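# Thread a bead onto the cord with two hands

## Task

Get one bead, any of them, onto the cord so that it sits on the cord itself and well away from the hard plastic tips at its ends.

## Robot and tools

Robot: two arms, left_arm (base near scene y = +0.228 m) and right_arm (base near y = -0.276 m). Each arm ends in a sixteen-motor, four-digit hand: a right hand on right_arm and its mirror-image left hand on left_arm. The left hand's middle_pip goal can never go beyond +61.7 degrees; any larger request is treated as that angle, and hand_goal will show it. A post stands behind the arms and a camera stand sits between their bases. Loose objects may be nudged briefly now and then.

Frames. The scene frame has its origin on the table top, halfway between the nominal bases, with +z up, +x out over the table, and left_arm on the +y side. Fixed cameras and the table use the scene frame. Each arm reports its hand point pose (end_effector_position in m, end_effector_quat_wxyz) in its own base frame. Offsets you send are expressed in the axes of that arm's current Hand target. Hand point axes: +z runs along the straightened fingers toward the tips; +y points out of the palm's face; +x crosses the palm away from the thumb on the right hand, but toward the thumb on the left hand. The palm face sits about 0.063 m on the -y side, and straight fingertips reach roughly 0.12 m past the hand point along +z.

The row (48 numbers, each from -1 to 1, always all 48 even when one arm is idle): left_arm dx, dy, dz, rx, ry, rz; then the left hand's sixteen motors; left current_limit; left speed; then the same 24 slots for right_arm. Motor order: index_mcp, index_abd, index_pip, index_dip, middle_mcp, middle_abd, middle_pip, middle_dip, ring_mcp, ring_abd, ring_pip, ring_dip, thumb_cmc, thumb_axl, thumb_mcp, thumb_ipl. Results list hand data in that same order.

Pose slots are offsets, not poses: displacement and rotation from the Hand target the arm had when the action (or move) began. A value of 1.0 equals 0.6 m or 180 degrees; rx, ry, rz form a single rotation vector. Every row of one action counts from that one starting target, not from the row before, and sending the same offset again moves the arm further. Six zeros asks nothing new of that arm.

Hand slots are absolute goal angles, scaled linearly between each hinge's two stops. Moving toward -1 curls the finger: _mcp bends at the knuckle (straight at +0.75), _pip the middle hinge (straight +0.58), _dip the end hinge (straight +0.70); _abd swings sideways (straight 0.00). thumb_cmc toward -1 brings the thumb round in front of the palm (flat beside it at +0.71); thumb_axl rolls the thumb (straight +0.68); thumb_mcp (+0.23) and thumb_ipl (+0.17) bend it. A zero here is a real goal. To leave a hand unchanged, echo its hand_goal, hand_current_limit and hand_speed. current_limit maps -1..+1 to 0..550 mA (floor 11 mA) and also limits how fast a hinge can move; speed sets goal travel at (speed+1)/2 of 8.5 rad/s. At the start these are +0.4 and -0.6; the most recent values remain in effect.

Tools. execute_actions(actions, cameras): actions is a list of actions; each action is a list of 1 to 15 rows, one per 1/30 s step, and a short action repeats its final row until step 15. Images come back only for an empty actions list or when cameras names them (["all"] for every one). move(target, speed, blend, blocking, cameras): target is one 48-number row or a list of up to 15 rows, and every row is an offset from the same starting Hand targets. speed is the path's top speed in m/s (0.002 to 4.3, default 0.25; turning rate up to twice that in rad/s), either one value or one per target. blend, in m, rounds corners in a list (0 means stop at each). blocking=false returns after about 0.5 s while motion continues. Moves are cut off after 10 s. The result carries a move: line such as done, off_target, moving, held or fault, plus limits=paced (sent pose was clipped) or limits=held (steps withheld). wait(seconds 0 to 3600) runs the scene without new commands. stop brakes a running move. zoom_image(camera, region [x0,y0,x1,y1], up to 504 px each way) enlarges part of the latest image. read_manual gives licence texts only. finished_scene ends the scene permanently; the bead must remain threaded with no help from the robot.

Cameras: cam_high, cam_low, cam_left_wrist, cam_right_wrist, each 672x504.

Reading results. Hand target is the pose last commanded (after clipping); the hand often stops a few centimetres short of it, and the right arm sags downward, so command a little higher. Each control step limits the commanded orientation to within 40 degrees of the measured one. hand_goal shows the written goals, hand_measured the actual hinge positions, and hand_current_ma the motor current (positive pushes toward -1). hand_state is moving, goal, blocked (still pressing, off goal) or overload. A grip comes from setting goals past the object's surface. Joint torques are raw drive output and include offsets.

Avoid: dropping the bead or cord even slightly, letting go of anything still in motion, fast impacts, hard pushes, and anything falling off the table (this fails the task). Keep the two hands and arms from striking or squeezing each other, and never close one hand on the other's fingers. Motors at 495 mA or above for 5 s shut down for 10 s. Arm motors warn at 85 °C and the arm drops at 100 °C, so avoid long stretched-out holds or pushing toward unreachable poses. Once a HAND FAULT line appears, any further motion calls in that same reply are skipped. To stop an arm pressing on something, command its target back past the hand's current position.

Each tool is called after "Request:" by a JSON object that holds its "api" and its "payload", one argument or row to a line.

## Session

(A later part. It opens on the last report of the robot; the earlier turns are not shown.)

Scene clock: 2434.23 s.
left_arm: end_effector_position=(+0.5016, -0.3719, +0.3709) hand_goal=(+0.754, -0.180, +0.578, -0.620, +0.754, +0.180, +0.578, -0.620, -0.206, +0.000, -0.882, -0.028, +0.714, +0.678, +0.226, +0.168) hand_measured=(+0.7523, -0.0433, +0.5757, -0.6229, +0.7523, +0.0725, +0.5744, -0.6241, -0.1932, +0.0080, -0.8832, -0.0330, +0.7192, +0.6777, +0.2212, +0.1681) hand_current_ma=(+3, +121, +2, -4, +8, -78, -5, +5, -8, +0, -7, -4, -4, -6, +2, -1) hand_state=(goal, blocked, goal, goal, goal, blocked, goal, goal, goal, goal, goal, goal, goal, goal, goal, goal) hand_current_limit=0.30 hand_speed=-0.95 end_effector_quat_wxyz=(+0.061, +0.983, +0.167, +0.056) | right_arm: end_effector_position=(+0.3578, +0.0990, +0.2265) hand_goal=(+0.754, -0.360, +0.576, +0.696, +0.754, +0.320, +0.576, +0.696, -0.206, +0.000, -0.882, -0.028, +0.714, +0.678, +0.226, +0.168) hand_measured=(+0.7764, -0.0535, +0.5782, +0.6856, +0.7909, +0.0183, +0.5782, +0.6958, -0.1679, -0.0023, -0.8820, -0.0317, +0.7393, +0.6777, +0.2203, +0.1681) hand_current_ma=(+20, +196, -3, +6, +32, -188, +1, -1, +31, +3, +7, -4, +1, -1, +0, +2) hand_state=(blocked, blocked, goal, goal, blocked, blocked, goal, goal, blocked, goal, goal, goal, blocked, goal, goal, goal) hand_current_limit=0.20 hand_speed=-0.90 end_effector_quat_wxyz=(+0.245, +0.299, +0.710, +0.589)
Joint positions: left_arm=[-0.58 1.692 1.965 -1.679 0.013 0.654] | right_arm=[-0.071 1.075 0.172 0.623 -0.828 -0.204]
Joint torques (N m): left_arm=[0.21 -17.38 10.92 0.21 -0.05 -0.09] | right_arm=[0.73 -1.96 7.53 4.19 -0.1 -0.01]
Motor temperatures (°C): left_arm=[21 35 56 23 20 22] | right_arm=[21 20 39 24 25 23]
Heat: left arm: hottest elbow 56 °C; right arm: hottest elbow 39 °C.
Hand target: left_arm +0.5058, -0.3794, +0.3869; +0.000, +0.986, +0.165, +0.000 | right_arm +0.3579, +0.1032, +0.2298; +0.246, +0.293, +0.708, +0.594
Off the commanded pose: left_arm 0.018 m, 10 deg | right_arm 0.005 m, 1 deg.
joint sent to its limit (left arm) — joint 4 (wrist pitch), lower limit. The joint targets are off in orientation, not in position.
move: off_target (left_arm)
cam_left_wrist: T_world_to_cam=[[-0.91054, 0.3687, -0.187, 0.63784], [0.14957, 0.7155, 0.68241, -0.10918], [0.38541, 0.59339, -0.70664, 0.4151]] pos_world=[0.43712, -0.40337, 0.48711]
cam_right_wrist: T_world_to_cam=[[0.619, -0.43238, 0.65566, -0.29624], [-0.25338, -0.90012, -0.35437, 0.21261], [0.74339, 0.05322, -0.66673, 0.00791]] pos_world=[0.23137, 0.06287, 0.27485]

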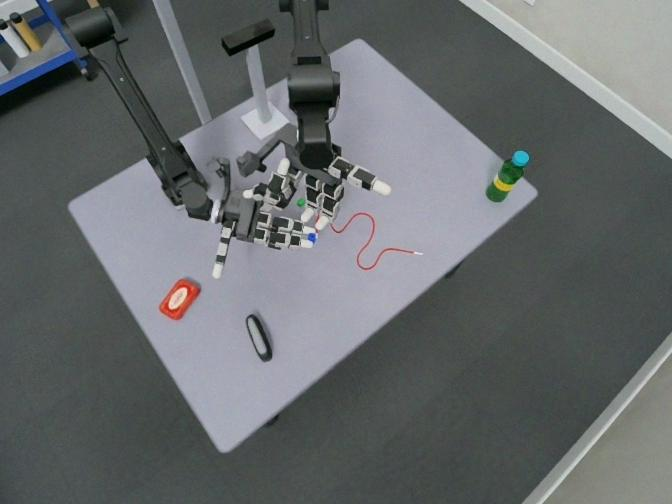

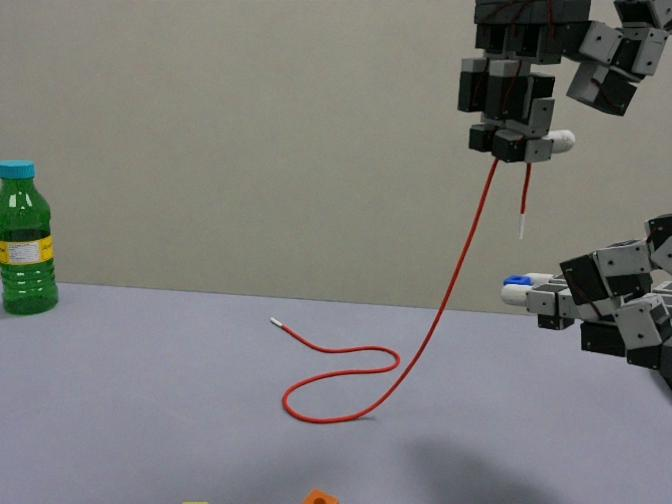

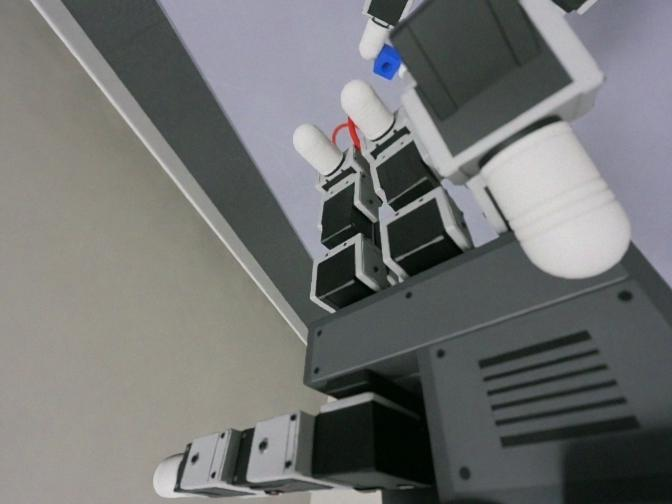

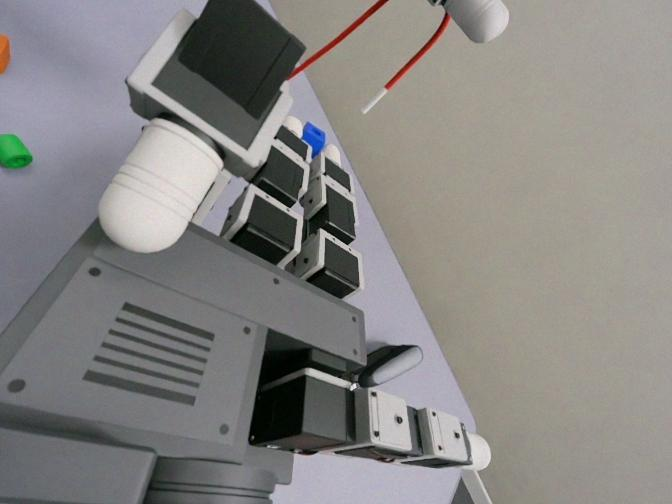

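Request:
{"api": "move", "payload": {
  "target": [
    [-0.031,-0.0177,0,0,0,0, 0.754,-0.18,0.577,-0.62,0.754,0.18,0.577,-0.62,-0.207,0,-0.883,-0.029,0.714,0.678,0.226,0.168,0.3,-0.95, 0,0,0,0,0,0, 0.754,-0.36,0.576,0.696,0.754,0.32,0.576,0.696,-0.207,0,-0.883,-0.029,0.714,0.678,0.226,0.168,0.2,-0.9]
  ],
  "speed": 0.05,
  "cameras": ["all"]
}}

Request:
{"api": "zoom_image", "payload": {
  "camera": "cam_right_wrist",
  "region": [260, 60, 420, 190]
}}

Request:
{"api": "zoom_image", "payload": {
  "camera": "cam_high",
  "region": [290, 215, 340, 260]
}}

Request:
{"api": "zoom_image", "payload": {
  "camera": "cam_low",
  "region": [480, 190, 560, 310]
}}

Request:
{"api": "zoom_image", "payload": {
  "camera": "cam_left_wrist",
  "region": [310, 20, 430, 160]
}}

Scene clock: 2489.43 s.
left_arm: end_effector_position=(+0.4945, -0.3770, +0.3702) hand_goal=(+0.754, -0.180, +0.578, -0.620, +0.754, +0.180, +0.578, -0.620, -0.206, +0.000, -0.882, -0.028, +0.714, +0.678, +0.226, +0.168) hand_measured=(+0.7523, -0.0447, +0.5744, -0.6241, +0.7523, +0.0725, +0.5744, -0.6241, -0.1932, +0.0080, -0.8832, -0.0330, +0.7205, +0.6777, +0.2212, +0.1672) hand_current_ma=(+1, +118, -1, -5, +12, -80, -8, +4, -4, +2, -7, -4, -4, -6, +4, -1) hand_state=(goal, blocked, goal, goal, goal, blocked, goal, goal, goal, goal, goal, goal, goal, goal, goal, goal) hand_current_limit=0.30 hand_speed=-0.95 end_effector_quat_wxyz=(+0.061, +0.983, +0.166, +0.054) | right_arm: end_effector_position=(+0.3578, +0.0990, +0.2265) hand_goal=(+0.754, -0.360, +0.576, +0.696, +0.754, +0.320, +0.576, +0.696, -0.206, +0.000, -0.882, -0.028, +0.714, +0.678, +0.226, +0.168) hand_measured=(+0.7764, -0.0550, +0.5795, +0.6856, +0.7909, +0.0183, +0.5782, +0.6958, -0.1679, -0.0023, -0.8820, -0.0330, +0.7393, +0.6767, +0.2203, +0.1681) hand_current_ma=(+10, +198, -6, +6, +31, -190, -7, +1, +35, +9, +5, -9, +4, +0, -2, +1) hand_state=(blocked, blocked, goal, goal, blocked, blocked, goal, goal, blocked, goal, goal, goal, blocked, goal, goal, goal) hand_current_limit=0.20 hand_speed=-0.90 end_effector_quat_wxyz=(+0.245, +0.299, +0.710, +0.589)
Joint positions: left_arm=[-0.595 1.684 1.954 -1.679 0.013 0.64] | right_arm=[-0.071 1.075 0.172 0.623 -0.828 -0.204]
Joint torques (N m): left_arm=[0.32 -20.84 7.34 0.2 -0.1 -0.09] | right_arm=[0.73 -1.9 7.53 4.21 -0.1 -0.01]
Motor temperatures (°C): left_arm=[21 35 58 23 20 22] | right_arm=[21 20 38 24 25 23]
Heat: left arm: hottest elbow 58 °C; right arm: hottest elbow 38 °C.
Hand target: left_arm +0.4847, -0.3754, +0.3870; +0.000, +0.986, +0.165, +0.000 | right_arm +0.3579, +0.1032, +0.2298; +0.246, +0.293, +0.708, +0.594
Off the commanded pose: left_arm 0.019 m, 9 deg | right_arm 0.005 m, 1 deg.
joint sent to its limit (left arm) — joint 4 (wrist pitch), lower limit. The joint targets are off in orientation, not in position.
move: off_target (left_arm)
cam_left_wrist: T_world_to_cam=[[-0.91094, 0.36952, -0.18343, 0.63225], [0.15295, 0.71545, 0.68172, -0.1056], [0.38315, 0.59295, -0.70825, 0.42195]] pos_world=[0.43043, -0.40827, 0.48681]
cam_right_wrist: T_world_to_cam=[[0.619, -0.43238, 0.65566, -0.29624], [-0.25338, -0.90012, -0.35437, 0.21261], [0.74339, 0.05322, -0.66673, 0.00791]] pos_world=[0.23137, 0.06287, 0.27485]

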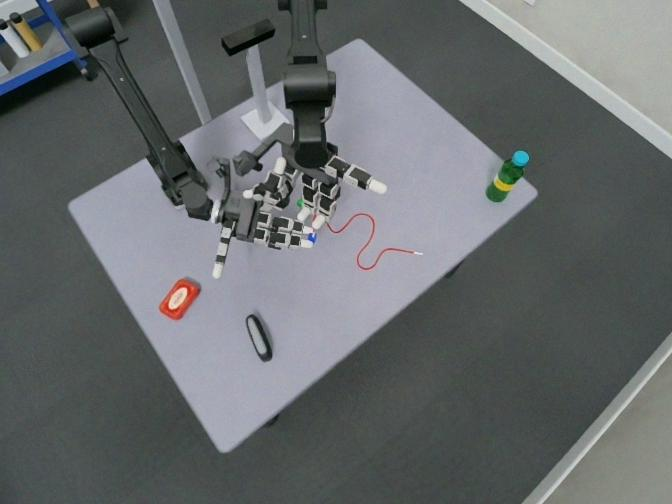

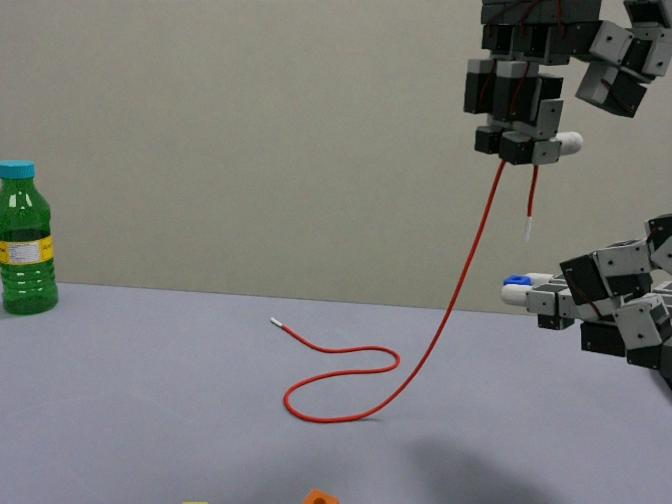

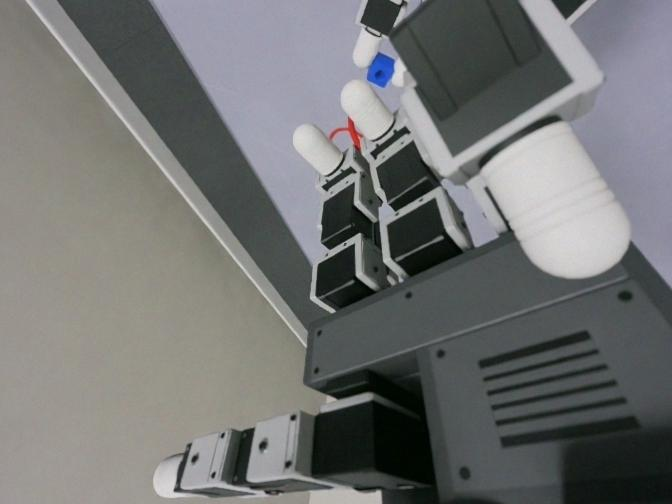

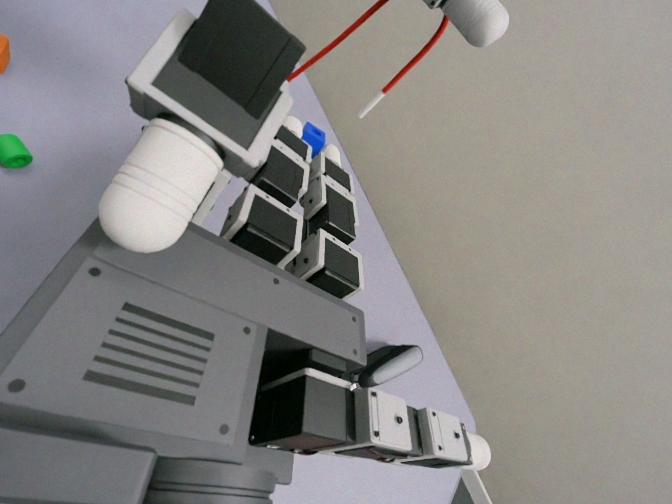

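Scaled by 3.150 from the camera's image (finer frame: 960x720).

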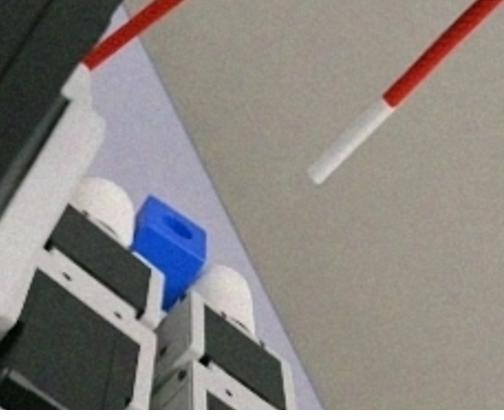

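Scaled by 10.080 from the camera's image (finer frame: 960x720).

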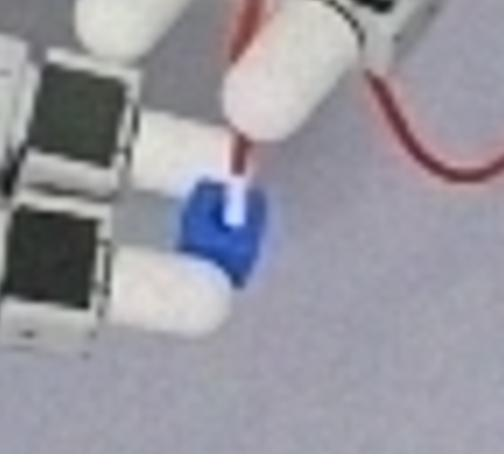

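Scaled by 4.200 from the camera's image (finer frame: 960x720).

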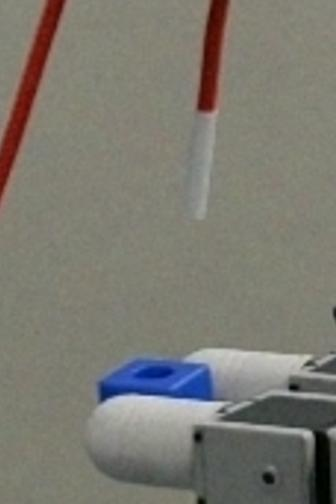

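Scaled by 3.600 from the camera's image (finer frame: 960x720).

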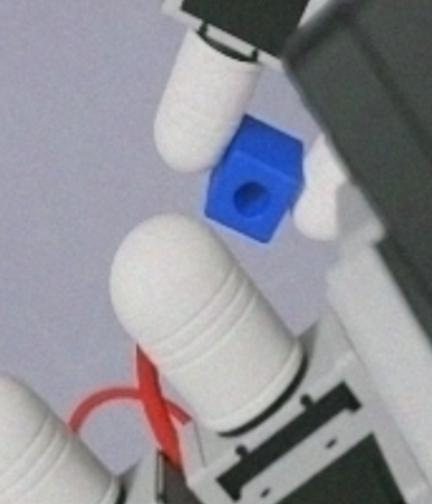

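Request:
{"api": "move", "payload": {
  "target": [
    [-0.0202,-0.0217,0,0,0,0, 0.754,-0.18,0.577,-0.62,0.754,0.18,0.577,-0.62,-0.207,0,-0.883,-0.029,0.714,0.678,0.226,0.168,0.3,-0.95, 0,0,0,0,0,0, 0.754,-0.36,0.576,0.696,0.754,0.32,0.576,0.696,-0.207,0,-0.883,-0.029,0.714,0.678,0.226,0.168,0.2,-0.9]
  ],
  "speed": 0.05,
  "cameras": ["all"]
}}

Request:
{"api": "zoom_image", "payload": {
  "camera": "cam_right_wrist",
  "region": [260, 60, 420, 190]
}}

Request:
{"api": "zoom_image", "payload": {
  "camera": "cam_high",
  "region": [290, 215, 340, 260]
}}

Request:
{"api": "zoom_image", "payload": {
  "camera": "cam_low",
  "region": [480, 190, 560, 310]
}}

Scene clock: 2517.23 s.
left_arm: end_effector_position=(+0.4786, -0.3687, +0.3713) hand_goal=(+0.754, -0.180, +0.578, -0.620, +0.754, +0.180, +0.578, -0.620, -0.206, +0.000, -0.882, -0.028, +0.714, +0.678, +0.226, +0.168) hand_measured=(+0.7511, -0.0433, +0.5744, -0.6241, +0.7523, +0.0710, +0.5744, -0.6241, -0.1932, +0.0080, -0.8832, -0.0317, +0.7205, +0.6777, +0.2212, +0.1672) hand_current_ma=(-2, +124, +1, -3, +10, -76, -6, -1, -5, +2, -4, -8, +1, -14, +0, +0) hand_state=(goal, blocked, goal, goal, goal, blocked, goal, goal, goal, goal, goal, goal, goal, goal, goal, goal) hand_current_limit=0.30 hand_speed=-0.95 end_effector_quat_wxyz=(+0.058, +0.983, +0.166, +0.051) | right_arm: end_effector_position=(+0.3578, +0.0990, +0.2265) hand_goal=(+0.754, -0.360, +0.576, +0.696, +0.754, +0.320, +0.576, +0.696, -0.206, +0.000, -0.882, -0.028, +0.714, +0.678, +0.226, +0.168) hand_measured=(+0.7776, -0.0535, +0.5782, +0.6856, +0.7909, +0.0197, +0.5782, +0.6958, -0.1679, -0.0023, -0.8820, -0.0317, +0.7406, +0.6777, +0.2203, +0.1672) hand_current_ma=(+14, +197, -3, +2, +22, -190, -3, +14, +22, +6, -3, -6, +8, -2, +0, -10) hand_state=(blocked, blocked, goal, goal, blocked, blocked, goal, goal, blocked, goal, goal, goal, blocked, goal, goal, goal) hand_current_limit=0.20 hand_speed=-0.90 end_effector_quat_wxyz=(+0.245, +0.299, +0.710, +0.589)
Joint positions: left_arm=[-0.598 1.639 1.902 -1.679 0.013 0.637] | right_arm=[-0.071 1.075 0.172 0.623 -0.828 -0.204]
Joint torques (N m): left_arm=[0.15 -20.07 7.43 0.17 -0.11 -0.07] | right_arm=[0.67 -1.85 7.53 4.18 -0.1 -0.02]
Motor temperatures (°C): left_arm=[21 37 55 23 20 22] | right_arm=[21 20 38 24 25 23]
Heat: left arm: hottest elbow 55 °C; right arm: hottest elbow 38 °C.
Hand target: left_arm +0.4690, -0.3671, +0.3870; +0.000, +0.986, +0.165, +0.000 | right_arm +0.3579, +0.1032, +0.2298; +0.246, +0.293, +0.708, +0.594
Off the commanded pose: left_arm 0.018 m, 9 deg | right_arm 0.005 m, 1 deg.
joint sent to its limit (left arm) — joint 4 (wrist pitch), lower limit. The joint targets are off in orientation, not in position.
move: off_target (left_arm)
cam_left_wrist: T_world_to_cam=[[-0.91192, 0.37057, -0.17631, 0.61318], [0.15756, 0.71286, 0.68338, -0.11365], [0.37893, 0.5954, -0.70846, 0.42687]] pos_world=[0.41533, -0.40037, 0.4882]
cam_right_wrist: T_world_to_cam=[[0.619, -0.43238, 0.65566, -0.29624], [-0.25338, -0.90012, -0.35437, 0.21261], [0.74339, 0.05322, -0.66673, 0.00791]] pos_world=[0.23137, 0.06287, 0.27485]

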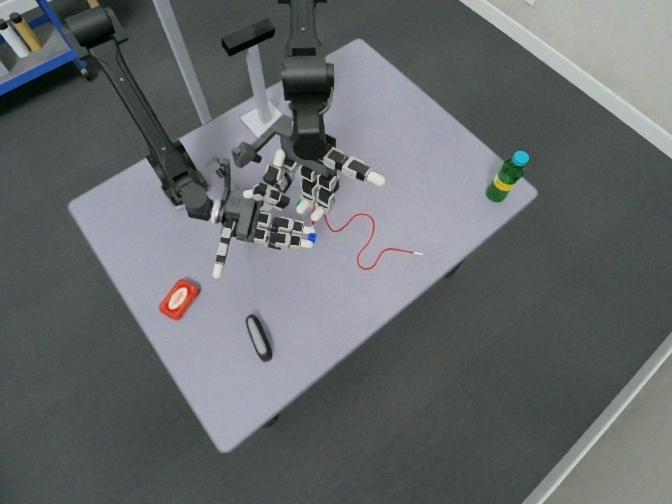

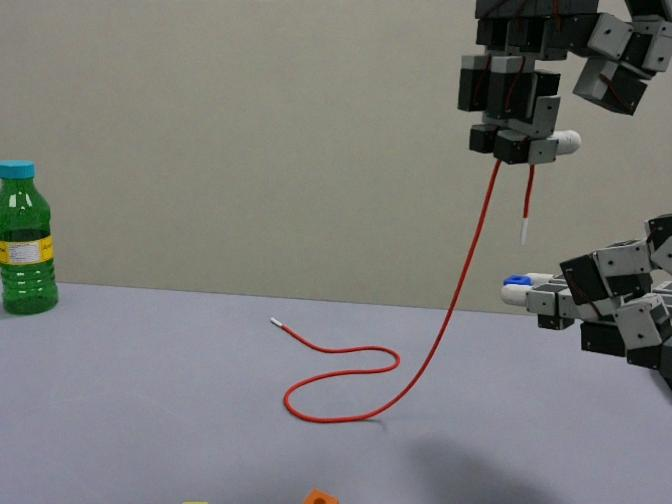

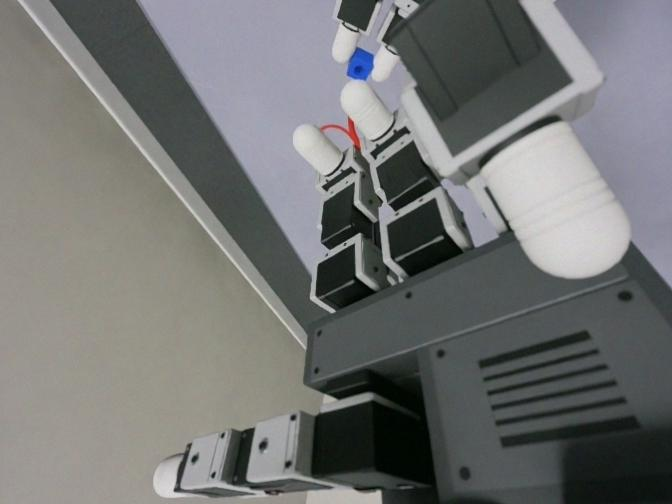

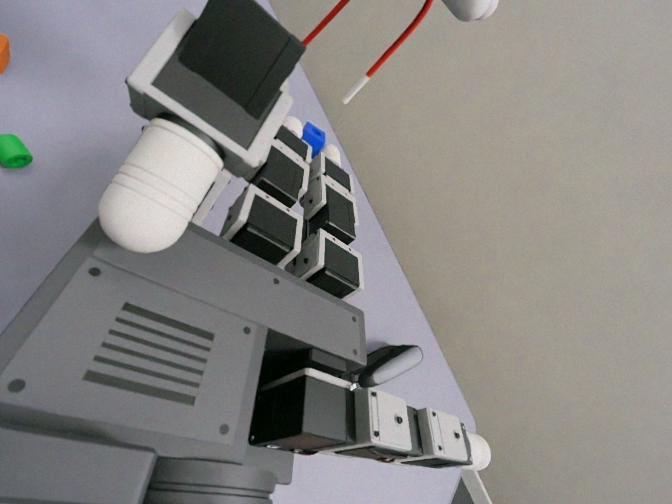

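Scaled by 3.150 from the camera's image (finer frame: 960x720).

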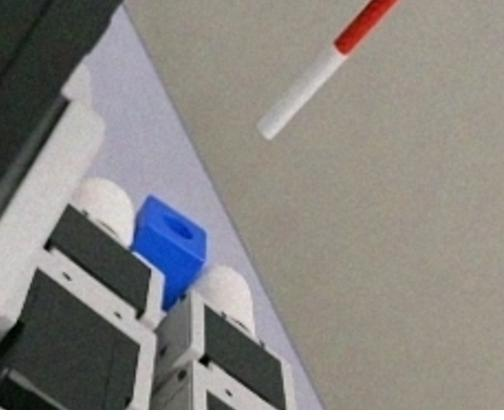

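Scaled by 10.080 from the camera's image (finer frame: 960x720).

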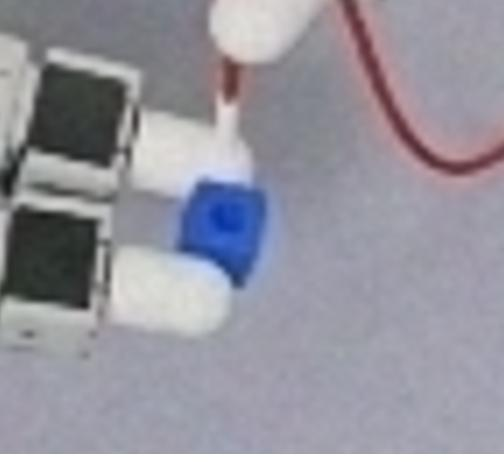

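Scaled by 4.200 from the camera's image (finer frame: 960x720).

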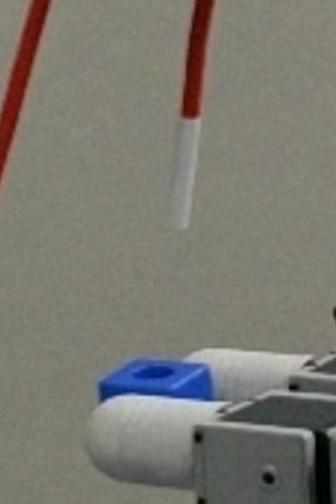

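Request:
{"api": "move", "payload": {
  "target": [
    [0,0,0.0617,0,0,0, 0.754,-0.18,0.577,-0.62,0.754,0.18,0.577,-0.62,-0.207,0,-0.883,-0.029,0.714,0.678,0.226,0.168,0.3,-0.95, 0,0,0,0,0,0, 0.754,-0.36,0.576,0.696,0.754,0.32,0.576,0.696,-0.207,0,-0.883,-0.029,0.714,0.678,0.226,0.168,0.2,-0.9]
  ],
  "speed": 0.04,
  "cameras": ["all"]
}}

Request:
{"api": "zoom_image", "payload": {
  "camera": "cam_right_wrist",
  "region": [260, 60, 420, 190]
}}

Request:
{"api": "zoom_image", "payload": {
  "camera": "cam_high",
  "region": [290, 215, 340, 260]
}}

Request:
{"api": "zoom_image", "payload": {
  "camera": "cam_low",
  "region": [480, 190, 560, 310]
}}

Scene clock: 2542.03 s.
left_arm: end_effector_position=(+0.4732, -0.3649, +0.3494) hand_goal=(+0.754, -0.180, +0.578, -0.620, +0.754, +0.180, +0.578, -0.620, -0.206, +0.000, -0.882, -0.028, +0.714, +0.678, +0.226, +0.168) hand_measured=(+0.7498, -0.0433, +0.5757, -0.6241, +0.7498, +0.0725, +0.5744, -0.6229, -0.1932, +0.0080, -0.8832, -0.0317, +0.7192, +0.6777, +0.2212, +0.1681) hand_current_ma=(+3, +121, +2, -3, +14, -73, -6, +6, -5, +4, -8, -4, -1, -7, -1, -5) hand_state=(goal, blocked, goal, goal, goal, blocked, goal, goal, goal, goal, goal, goal, goal, goal, goal, goal) hand_current_limit=0.30 hand_speed=-0.95 end_effector_quat_wxyz=(+0.041, +0.985, +0.166, +0.036) | right_arm: end_effector_position=(+0.3578, +0.0990, +0.2265) hand_goal=(+0.754, -0.360, +0.576, +0.696, +0.754, +0.320, +0.576, +0.696, -0.206, +0.000, -0.882, -0.028, +0.714, +0.678, +0.226, +0.168) hand_measured=(+0.7764, -0.0535, +0.5782, +0.6856, +0.7909, +0.0197, +0.5782, +0.6958, -0.1679, -0.0037, -0.8820, -0.0317, +0.7406, +0.6777, +0.2203, +0.1681) hand_current_ma=(+18, +191, -9, +10, +19, -192, -6, +9, +40, +3, +5, -7, +15, +4, +2, -13) hand_state=(blocked, blocked, goal, goal, blocked, blocked, goal, goal, blocked, goal, goal, goal, blocked, goal, goal, goal) hand_current_limit=0.20 hand_speed=-0.90 end_effector_quat_wxyz=(+0.245, +0.299, +0.710, +0.589)
Joint positions: left_arm=[-0.599 1.639 1.856 -1.679 0.009 0.637] | right_arm=[-0.071 1.075 0.172 0.623 -0.828 -0.204]
Joint torques (N m): left_arm=[0.21 -17.61 7.35 0.08 -0.12 -0.06] | right_arm=[0.67 -1.96 7.51 4.19 -0.1 -0.01]
Heat: left arm: hottest elbow 51 °C; right arm: hottest elbow 38 °C.
Hand target: left_arm +0.4690, -0.3670, +0.3500; +0.000, +0.986, +0.165, +0.000 | right_arm +0.3579, +0.1032, +0.2298; +0.246, +0.293, +0.708, +0.594
Off the commanded pose: left_arm 0.005 m, 6 deg | right_arm 0.005 m, 1 deg.
joint sent to its limit (left arm) — joint 4 (wrist pitch), lower limit. The joint targets are off in orientation, not in position.
move: off_target (left_arm)
cam_left_wrist: T_world_to_cam=[[-0.91709, 0.3756, -0.13368, 0.59233], [0.18208, 0.69289, 0.69768, -0.12435], [0.35467, 0.6155, -0.70383, 0.42838]] pos_world=[0.41393, -0.39998, 0.46744]
cam_right_wrist: T_world_to_cam=[[0.619, -0.43238, 0.65566, -0.29624], [-0.25338, -0.90012, -0.35437, 0.21261], [0.74339, 0.05322, -0.66673, 0.00791]] pos_world=[0.23137, 0.06287, 0.27485]

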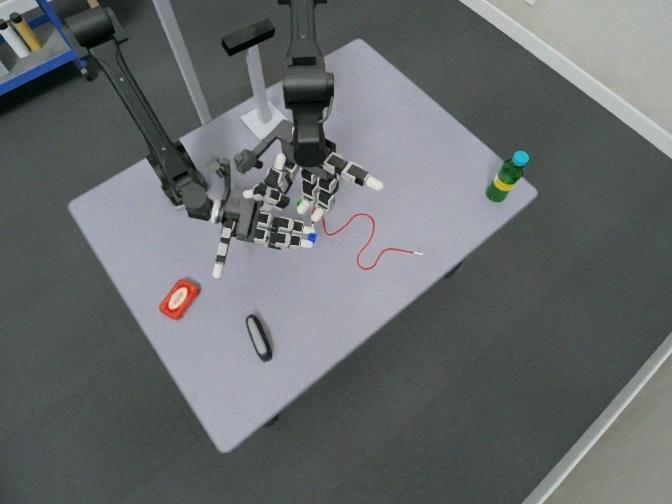

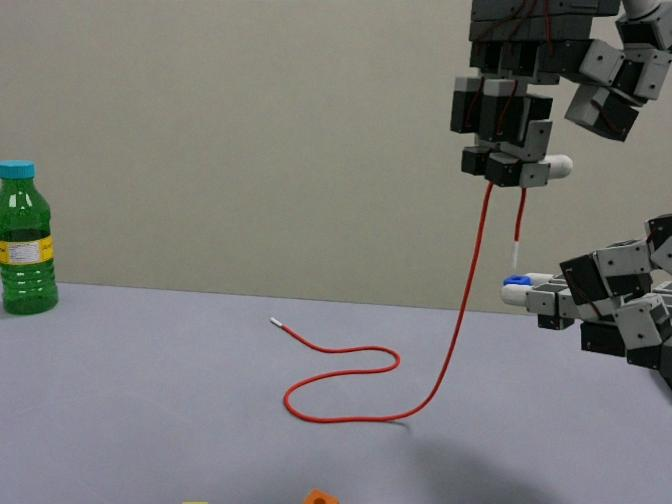

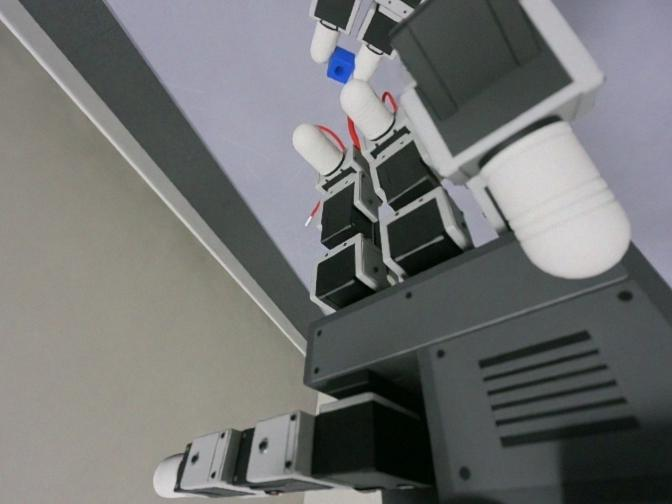

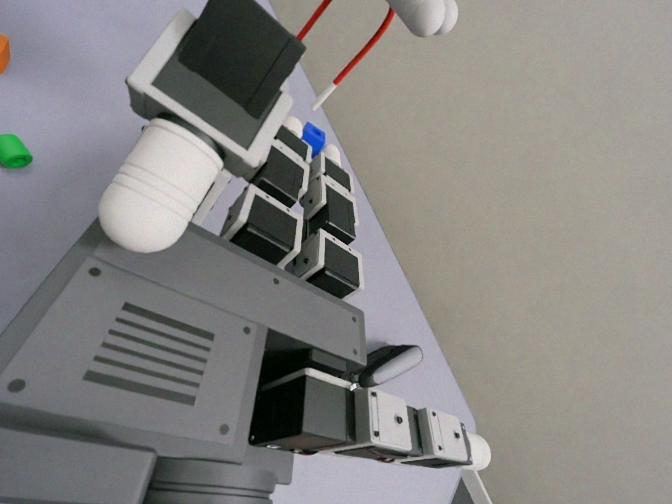

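Scaled by 3.150 from the camera's image (finer frame: 960x720).

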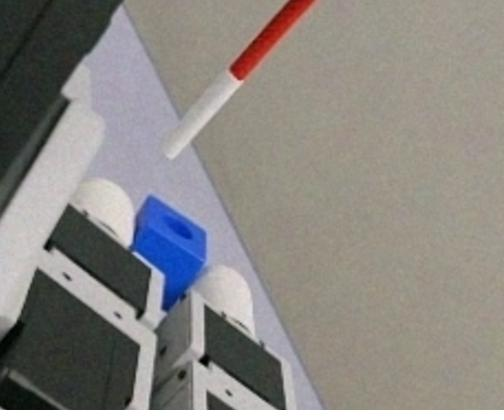

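Scaled by 10.080 from the camera's image (finer frame: 960x720).

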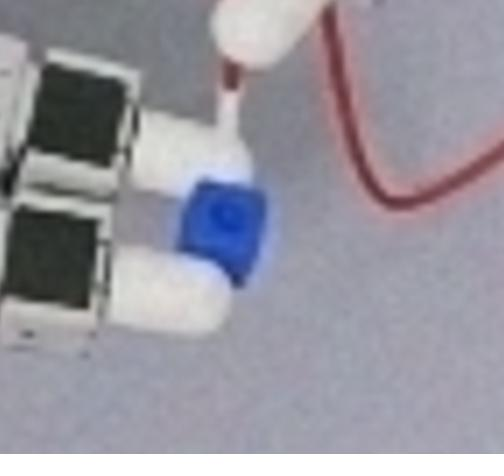

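Scaled by 4.200 from the camera's image (finer frame: 960x720).

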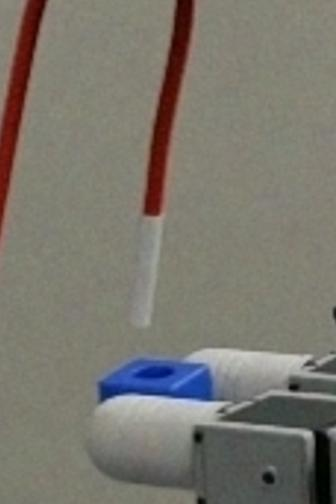

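Request:
{"api": "move", "payload": {
  "target": [
    [0.0212,0.0257,-0.0017,-0.0395,0.0243,-0.001, 0.754,-0.18,0.577,-0.62,0.754,0.18,0.577,-0.62,-0.207,0,-0.883,-0.029,0.714,0.678,0.226,0.168,0.3,-0.95, 0,0,0,0,0,0, 0.754,-0.36,0.576,0.696,0.754,0.32,0.576,0.696,-0.207,0,-0.883,-0.029,0.714,0.678,0.226,0.168,0.2,-0.9]
  ],
  "speed": 0.04,
  "cameras": ["all"]
}}

Request:
{"api": "zoom_image", "payload": {
  "camera": "cam_right_wrist",
  "region": [260, 60, 420, 190]
}}

Request:
{"api": "zoom_image", "payload": {
  "camera": "cam_high",
  "region": [290, 215, 340, 260]
}}

Request:
{"api": "zoom_image", "payload": {
  "camera": "cam_low",
  "region": [480, 190, 560, 310]
}}

Scene clock: 2567.93 s.
left_arm: end_effector_position=(+0.4797, -0.3694, +0.3456) hand_goal=(+0.754, -0.180, +0.578, -0.620, +0.754, +0.180, +0.578, -0.620, -0.206, +0.000, -0.882, -0.028, +0.714, +0.678, +0.226, +0.168) hand_measured=(+0.7498, -0.0447, +0.5744, -0.6241, +0.7498, +0.0725, +0.5744, -0.6241, -0.1932, +0.0080, -0.8832, -0.0317, +0.7192, +0.6777, +0.2212, +0.1681) hand_current_ma=(+0, +125, +1, -9, +14, -76, -6, +2, -5, +3, -3, -3, -1, -10, +4, -2) hand_state=(goal, blocked, goal, goal, goal, blocked, goal, goal, goal, goal, goal, goal, goal, goal, goal, goal) hand_current_limit=0.30 hand_speed=-0.95 end_effector_quat_wxyz=(+0.045, +0.984, +0.166, +0.041) | right_arm: end_effector_position=(+0.3578, +0.0990, +0.2265) hand_goal=(+0.754, -0.360, +0.576, +0.696, +0.754, +0.320, +0.576, +0.696, -0.206, +0.000, -0.882, -0.028, +0.714, +0.678, +0.226, +0.168) hand_measured=(+0.7764, -0.0535, +0.5782, +0.6856, +0.7909, +0.0183, +0.5782, +0.6958, -0.1679, -0.0023, -0.8820, -0.0330, +0.7406, +0.6767, +0.2203, +0.1681) hand_current_ma=(+17, +190, -12, +16, +28, -181, -5, +10, +35, +9, -5, -4, +10, +6, -1, +7) hand_state=(blocked, blocked, goal, goal, blocked, blocked, goal, goal, blocked, goal, goal, goal, blocked, goal, goal, goal) hand_current_limit=0.20 hand_speed=-0.90 end_effector_quat_wxyz=(+0.245, +0.299, +0.710, +0.589)
Joint positions: left_arm=[-0.599 1.65 1.856 -1.656 0.009 0.637] | right_arm=[-0.071 1.075 0.172 0.623 -0.828 -0.204]
Joint torques (N m): left_arm=[0.38 -16.56 9.16 1.03 0.12 -0.04] | right_arm=[0.73 -1.96 7.51 4.21 -0.1 -0.01]
Motor temperatures (°C): left_arm=[21 35 49 23 20 22] | right_arm=[21 20 38 25 25 23]
Heat: left arm: hottest elbow 49 °C; right arm: hottest elbow 38 °C.
Hand target: left_arm +0.4860, -0.3774, +0.3510; +0.055, +0.983, +0.166, +0.048 | right_arm +0.3579, +0.1032, +0.2298; +0.246, +0.293, +0.708, +0.594
Off the commanded pose: left_arm 0.012 m, 1 deg | right_arm 0.005 m, 1 deg.
move: off_target (left_arm)
cam_left_wrist: T_world_to_cam=[[-0.91569, 0.37462, -0.14548, 0.60246], [0.17505, 0.69765, 0.69472, -0.11359], [0.36175, 0.61069, -0.70441, 0.42106]] pos_world=[0.41923, -0.40358, 0.46316]
cam_right_wrist: T_world_to_cam=[[0.619, -0.43238, 0.65566, -0.29624], [-0.25338, -0.90012, -0.35437, 0.21261], [0.74339, 0.05322, -0.66673, 0.00791]] pos_world=[0.23137, 0.06287, 0.27485]

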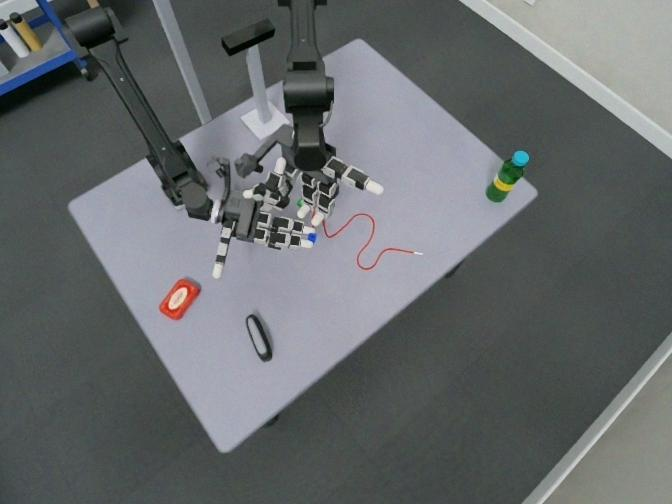

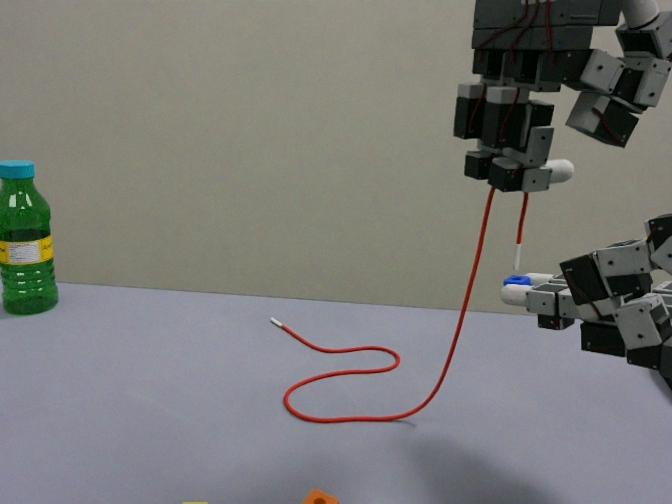

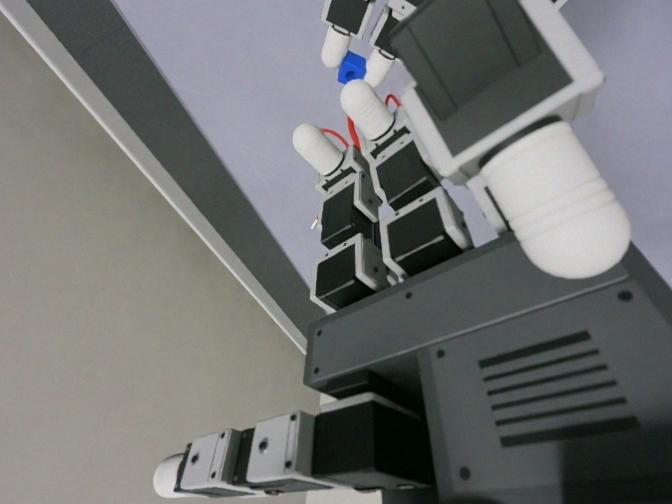

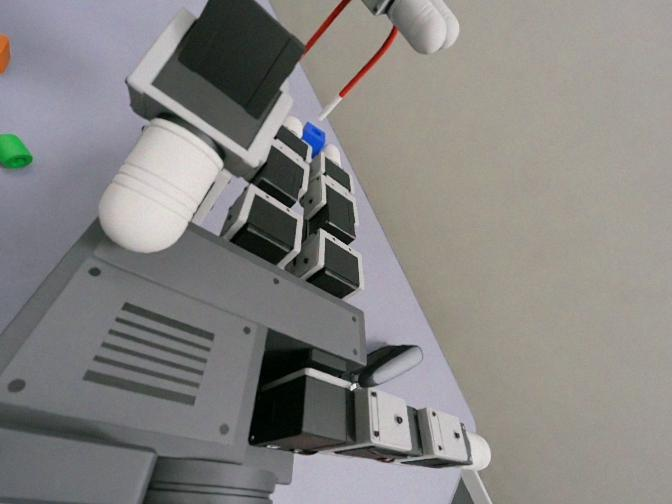

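Scaled by 3.150 from the camera's image (finer frame: 960x720).

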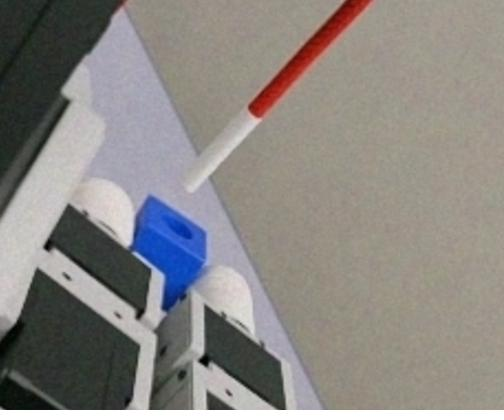

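Scaled by 10.080 from the camera's image (finer frame: 960x720).

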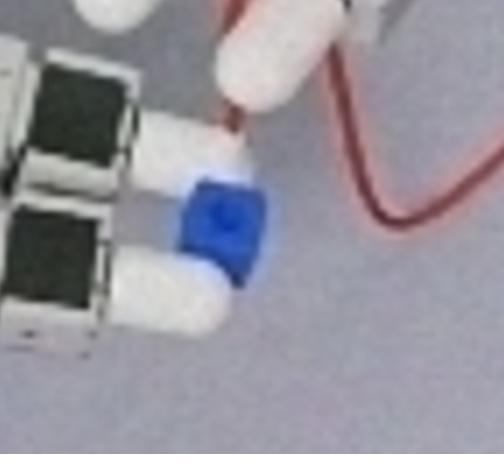

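Scaled by 4.200 from the camera's image (finer frame: 960x720).

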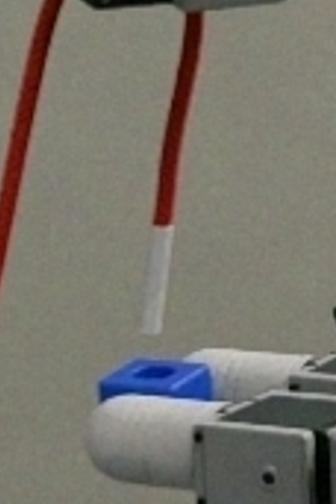

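Request:
{"api": "move", "payload": {
  "target": [
    [0.0071,0.0147,0.0024,0,0,0, 0.754,-0.18,0.577,-0.62,0.754,0.18,0.577,-0.62,-0.207,0,-0.883,-0.029,0.714,0.678,0.226,0.168,0.3,-0.95, 0,0,0,0,0,0, 0.754,-0.36,0.576,0.696,0.754,0.32,0.576,0.696,-0.207,0,-0.883,-0.029,0.714,0.678,0.226,0.168,0.2,-0.9]
  ],
  "speed": 0.04,
  "cameras": ["cam_low","cam_right_wrist"]
}}

Request:
{"api": "zoom_image", "payload": {
  "camera": "cam_right_wrist",
  "region": [280, 80, 380, 180]
}}

Request:
{"api": "zoom_image", "payload": {
  "camera": "cam_low",
  "region": [480, 220, 560, 310]
}}

Scene clock: 2592.97 s.
left_arm: end_effector_position=(+0.4859, -0.3736, +0.3328) hand_goal=(+0.754, -0.180, +0.578, -0.620, +0.754, +0.180, +0.578, -0.620, -0.206, +0.000, -0.882, -0.028, +0.714, +0.678, +0.226, +0.168) hand_measured=(+0.7486, -0.0433, +0.5744, -0.6241, +0.7498, +0.0725, +0.5744, -0.6241, -0.1932, +0.0080, -0.8832, -0.0317, +0.7205, +0.6777, +0.2212, +0.1681) hand_current_ma=(+2, +120, +1, -4, +11, -77, -9, +5, -2, +3, -6, -7, +0, -6, +3, +0) hand_state=(goal, blocked, goal, goal, goal, blocked, goal, goal, goal, goal, goal, goal, goal, goal, goal, goal) hand_current_limit=0.30 hand_speed=-0.95 end_effector_quat_wxyz=(+0.038, +0.985, +0.166, +0.033) | right_arm: end_effector_position=(+0.3578, +0.0990, +0.2265) hand_goal=(+0.754, -0.360, +0.576, +0.696, +0.754, +0.320, +0.576, +0.696, -0.206, +0.000, -0.882, -0.028, +0.714, +0.678, +0.226, +0.168) hand_measured=(+0.7764, -0.0535, +0.5782, +0.6856, +0.7909, +0.0183, +0.5782, +0.6958, -0.1679, -0.0023, -0.8820, -0.0317, +0.7393, +0.6777, +0.2203, +0.1672) hand_current_ma=(+19, +192, -8, +9, +17, -199, -6, +10, +26, +3, +1, -5, +11, -6, +0, -4) hand_state=(blocked, blocked, goal, goal, blocked, blocked, goal, goal, blocked, goal, goal, goal, blocked, goal, goal, goal) hand_current_limit=0.20 hand_speed=-0.90 end_effector_quat_wxyz=(+0.245, +0.299, +0.710, +0.589)
Joint positions: left_arm=[-0.599 1.679 1.865 -1.656 0.009 0.637] | right_arm=[-0.071 1.075 0.172 0.623 -0.828 -0.204]
Joint torques (N m): left_arm=[0.26 -17.38 10.95 0.69 0.11 -0.07] | right_arm=[0.73 -2.02 7.53 4.19 -0.11 -0.01]
Heat: left arm: hottest elbow 50 °C; right arm: hottest elbow 38 °C.
Hand target: left_arm +0.4930, -0.3844, +0.3509; +0.055, +0.983, +0.166, +0.048 | right_arm +0.3579, +0.1032, +0.2298; +0.246, +0.293, +0.708, +0.594
Off the commanded pose: left_arm 0.022 m, 2 deg | right_arm 0.005 m, 1 deg.
move: off_target (left_arm)
cam_right_wrist: T_world_to_cam=[[0.619, -0.43238, 0.65566, -0.29624], [-0.25338, -0.90012, -0.35437, 0.21261], [0.74339, 0.05322, -0.66673, 0.00791]] pos_world=[0.23137, 0.06287, 0.27485]

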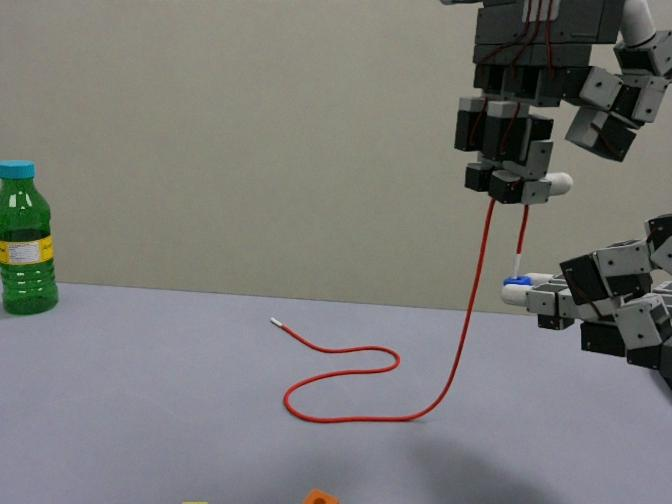

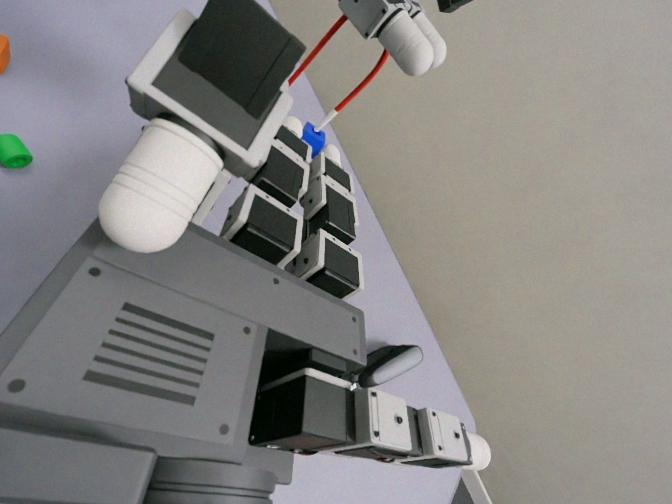

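Scaled by 5.040 from the camera's image (finer frame: 960x720).

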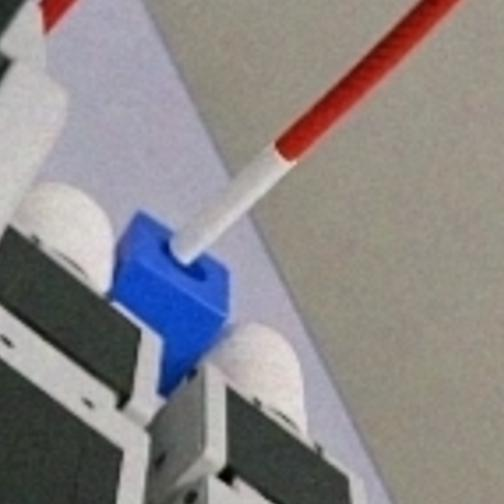

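Scaled by 5.600 from the camera's image (finer frame: 960x720).

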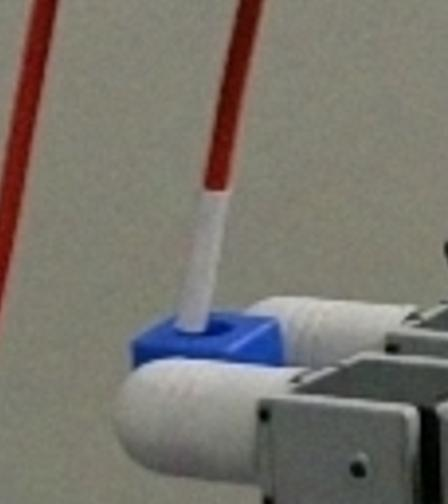

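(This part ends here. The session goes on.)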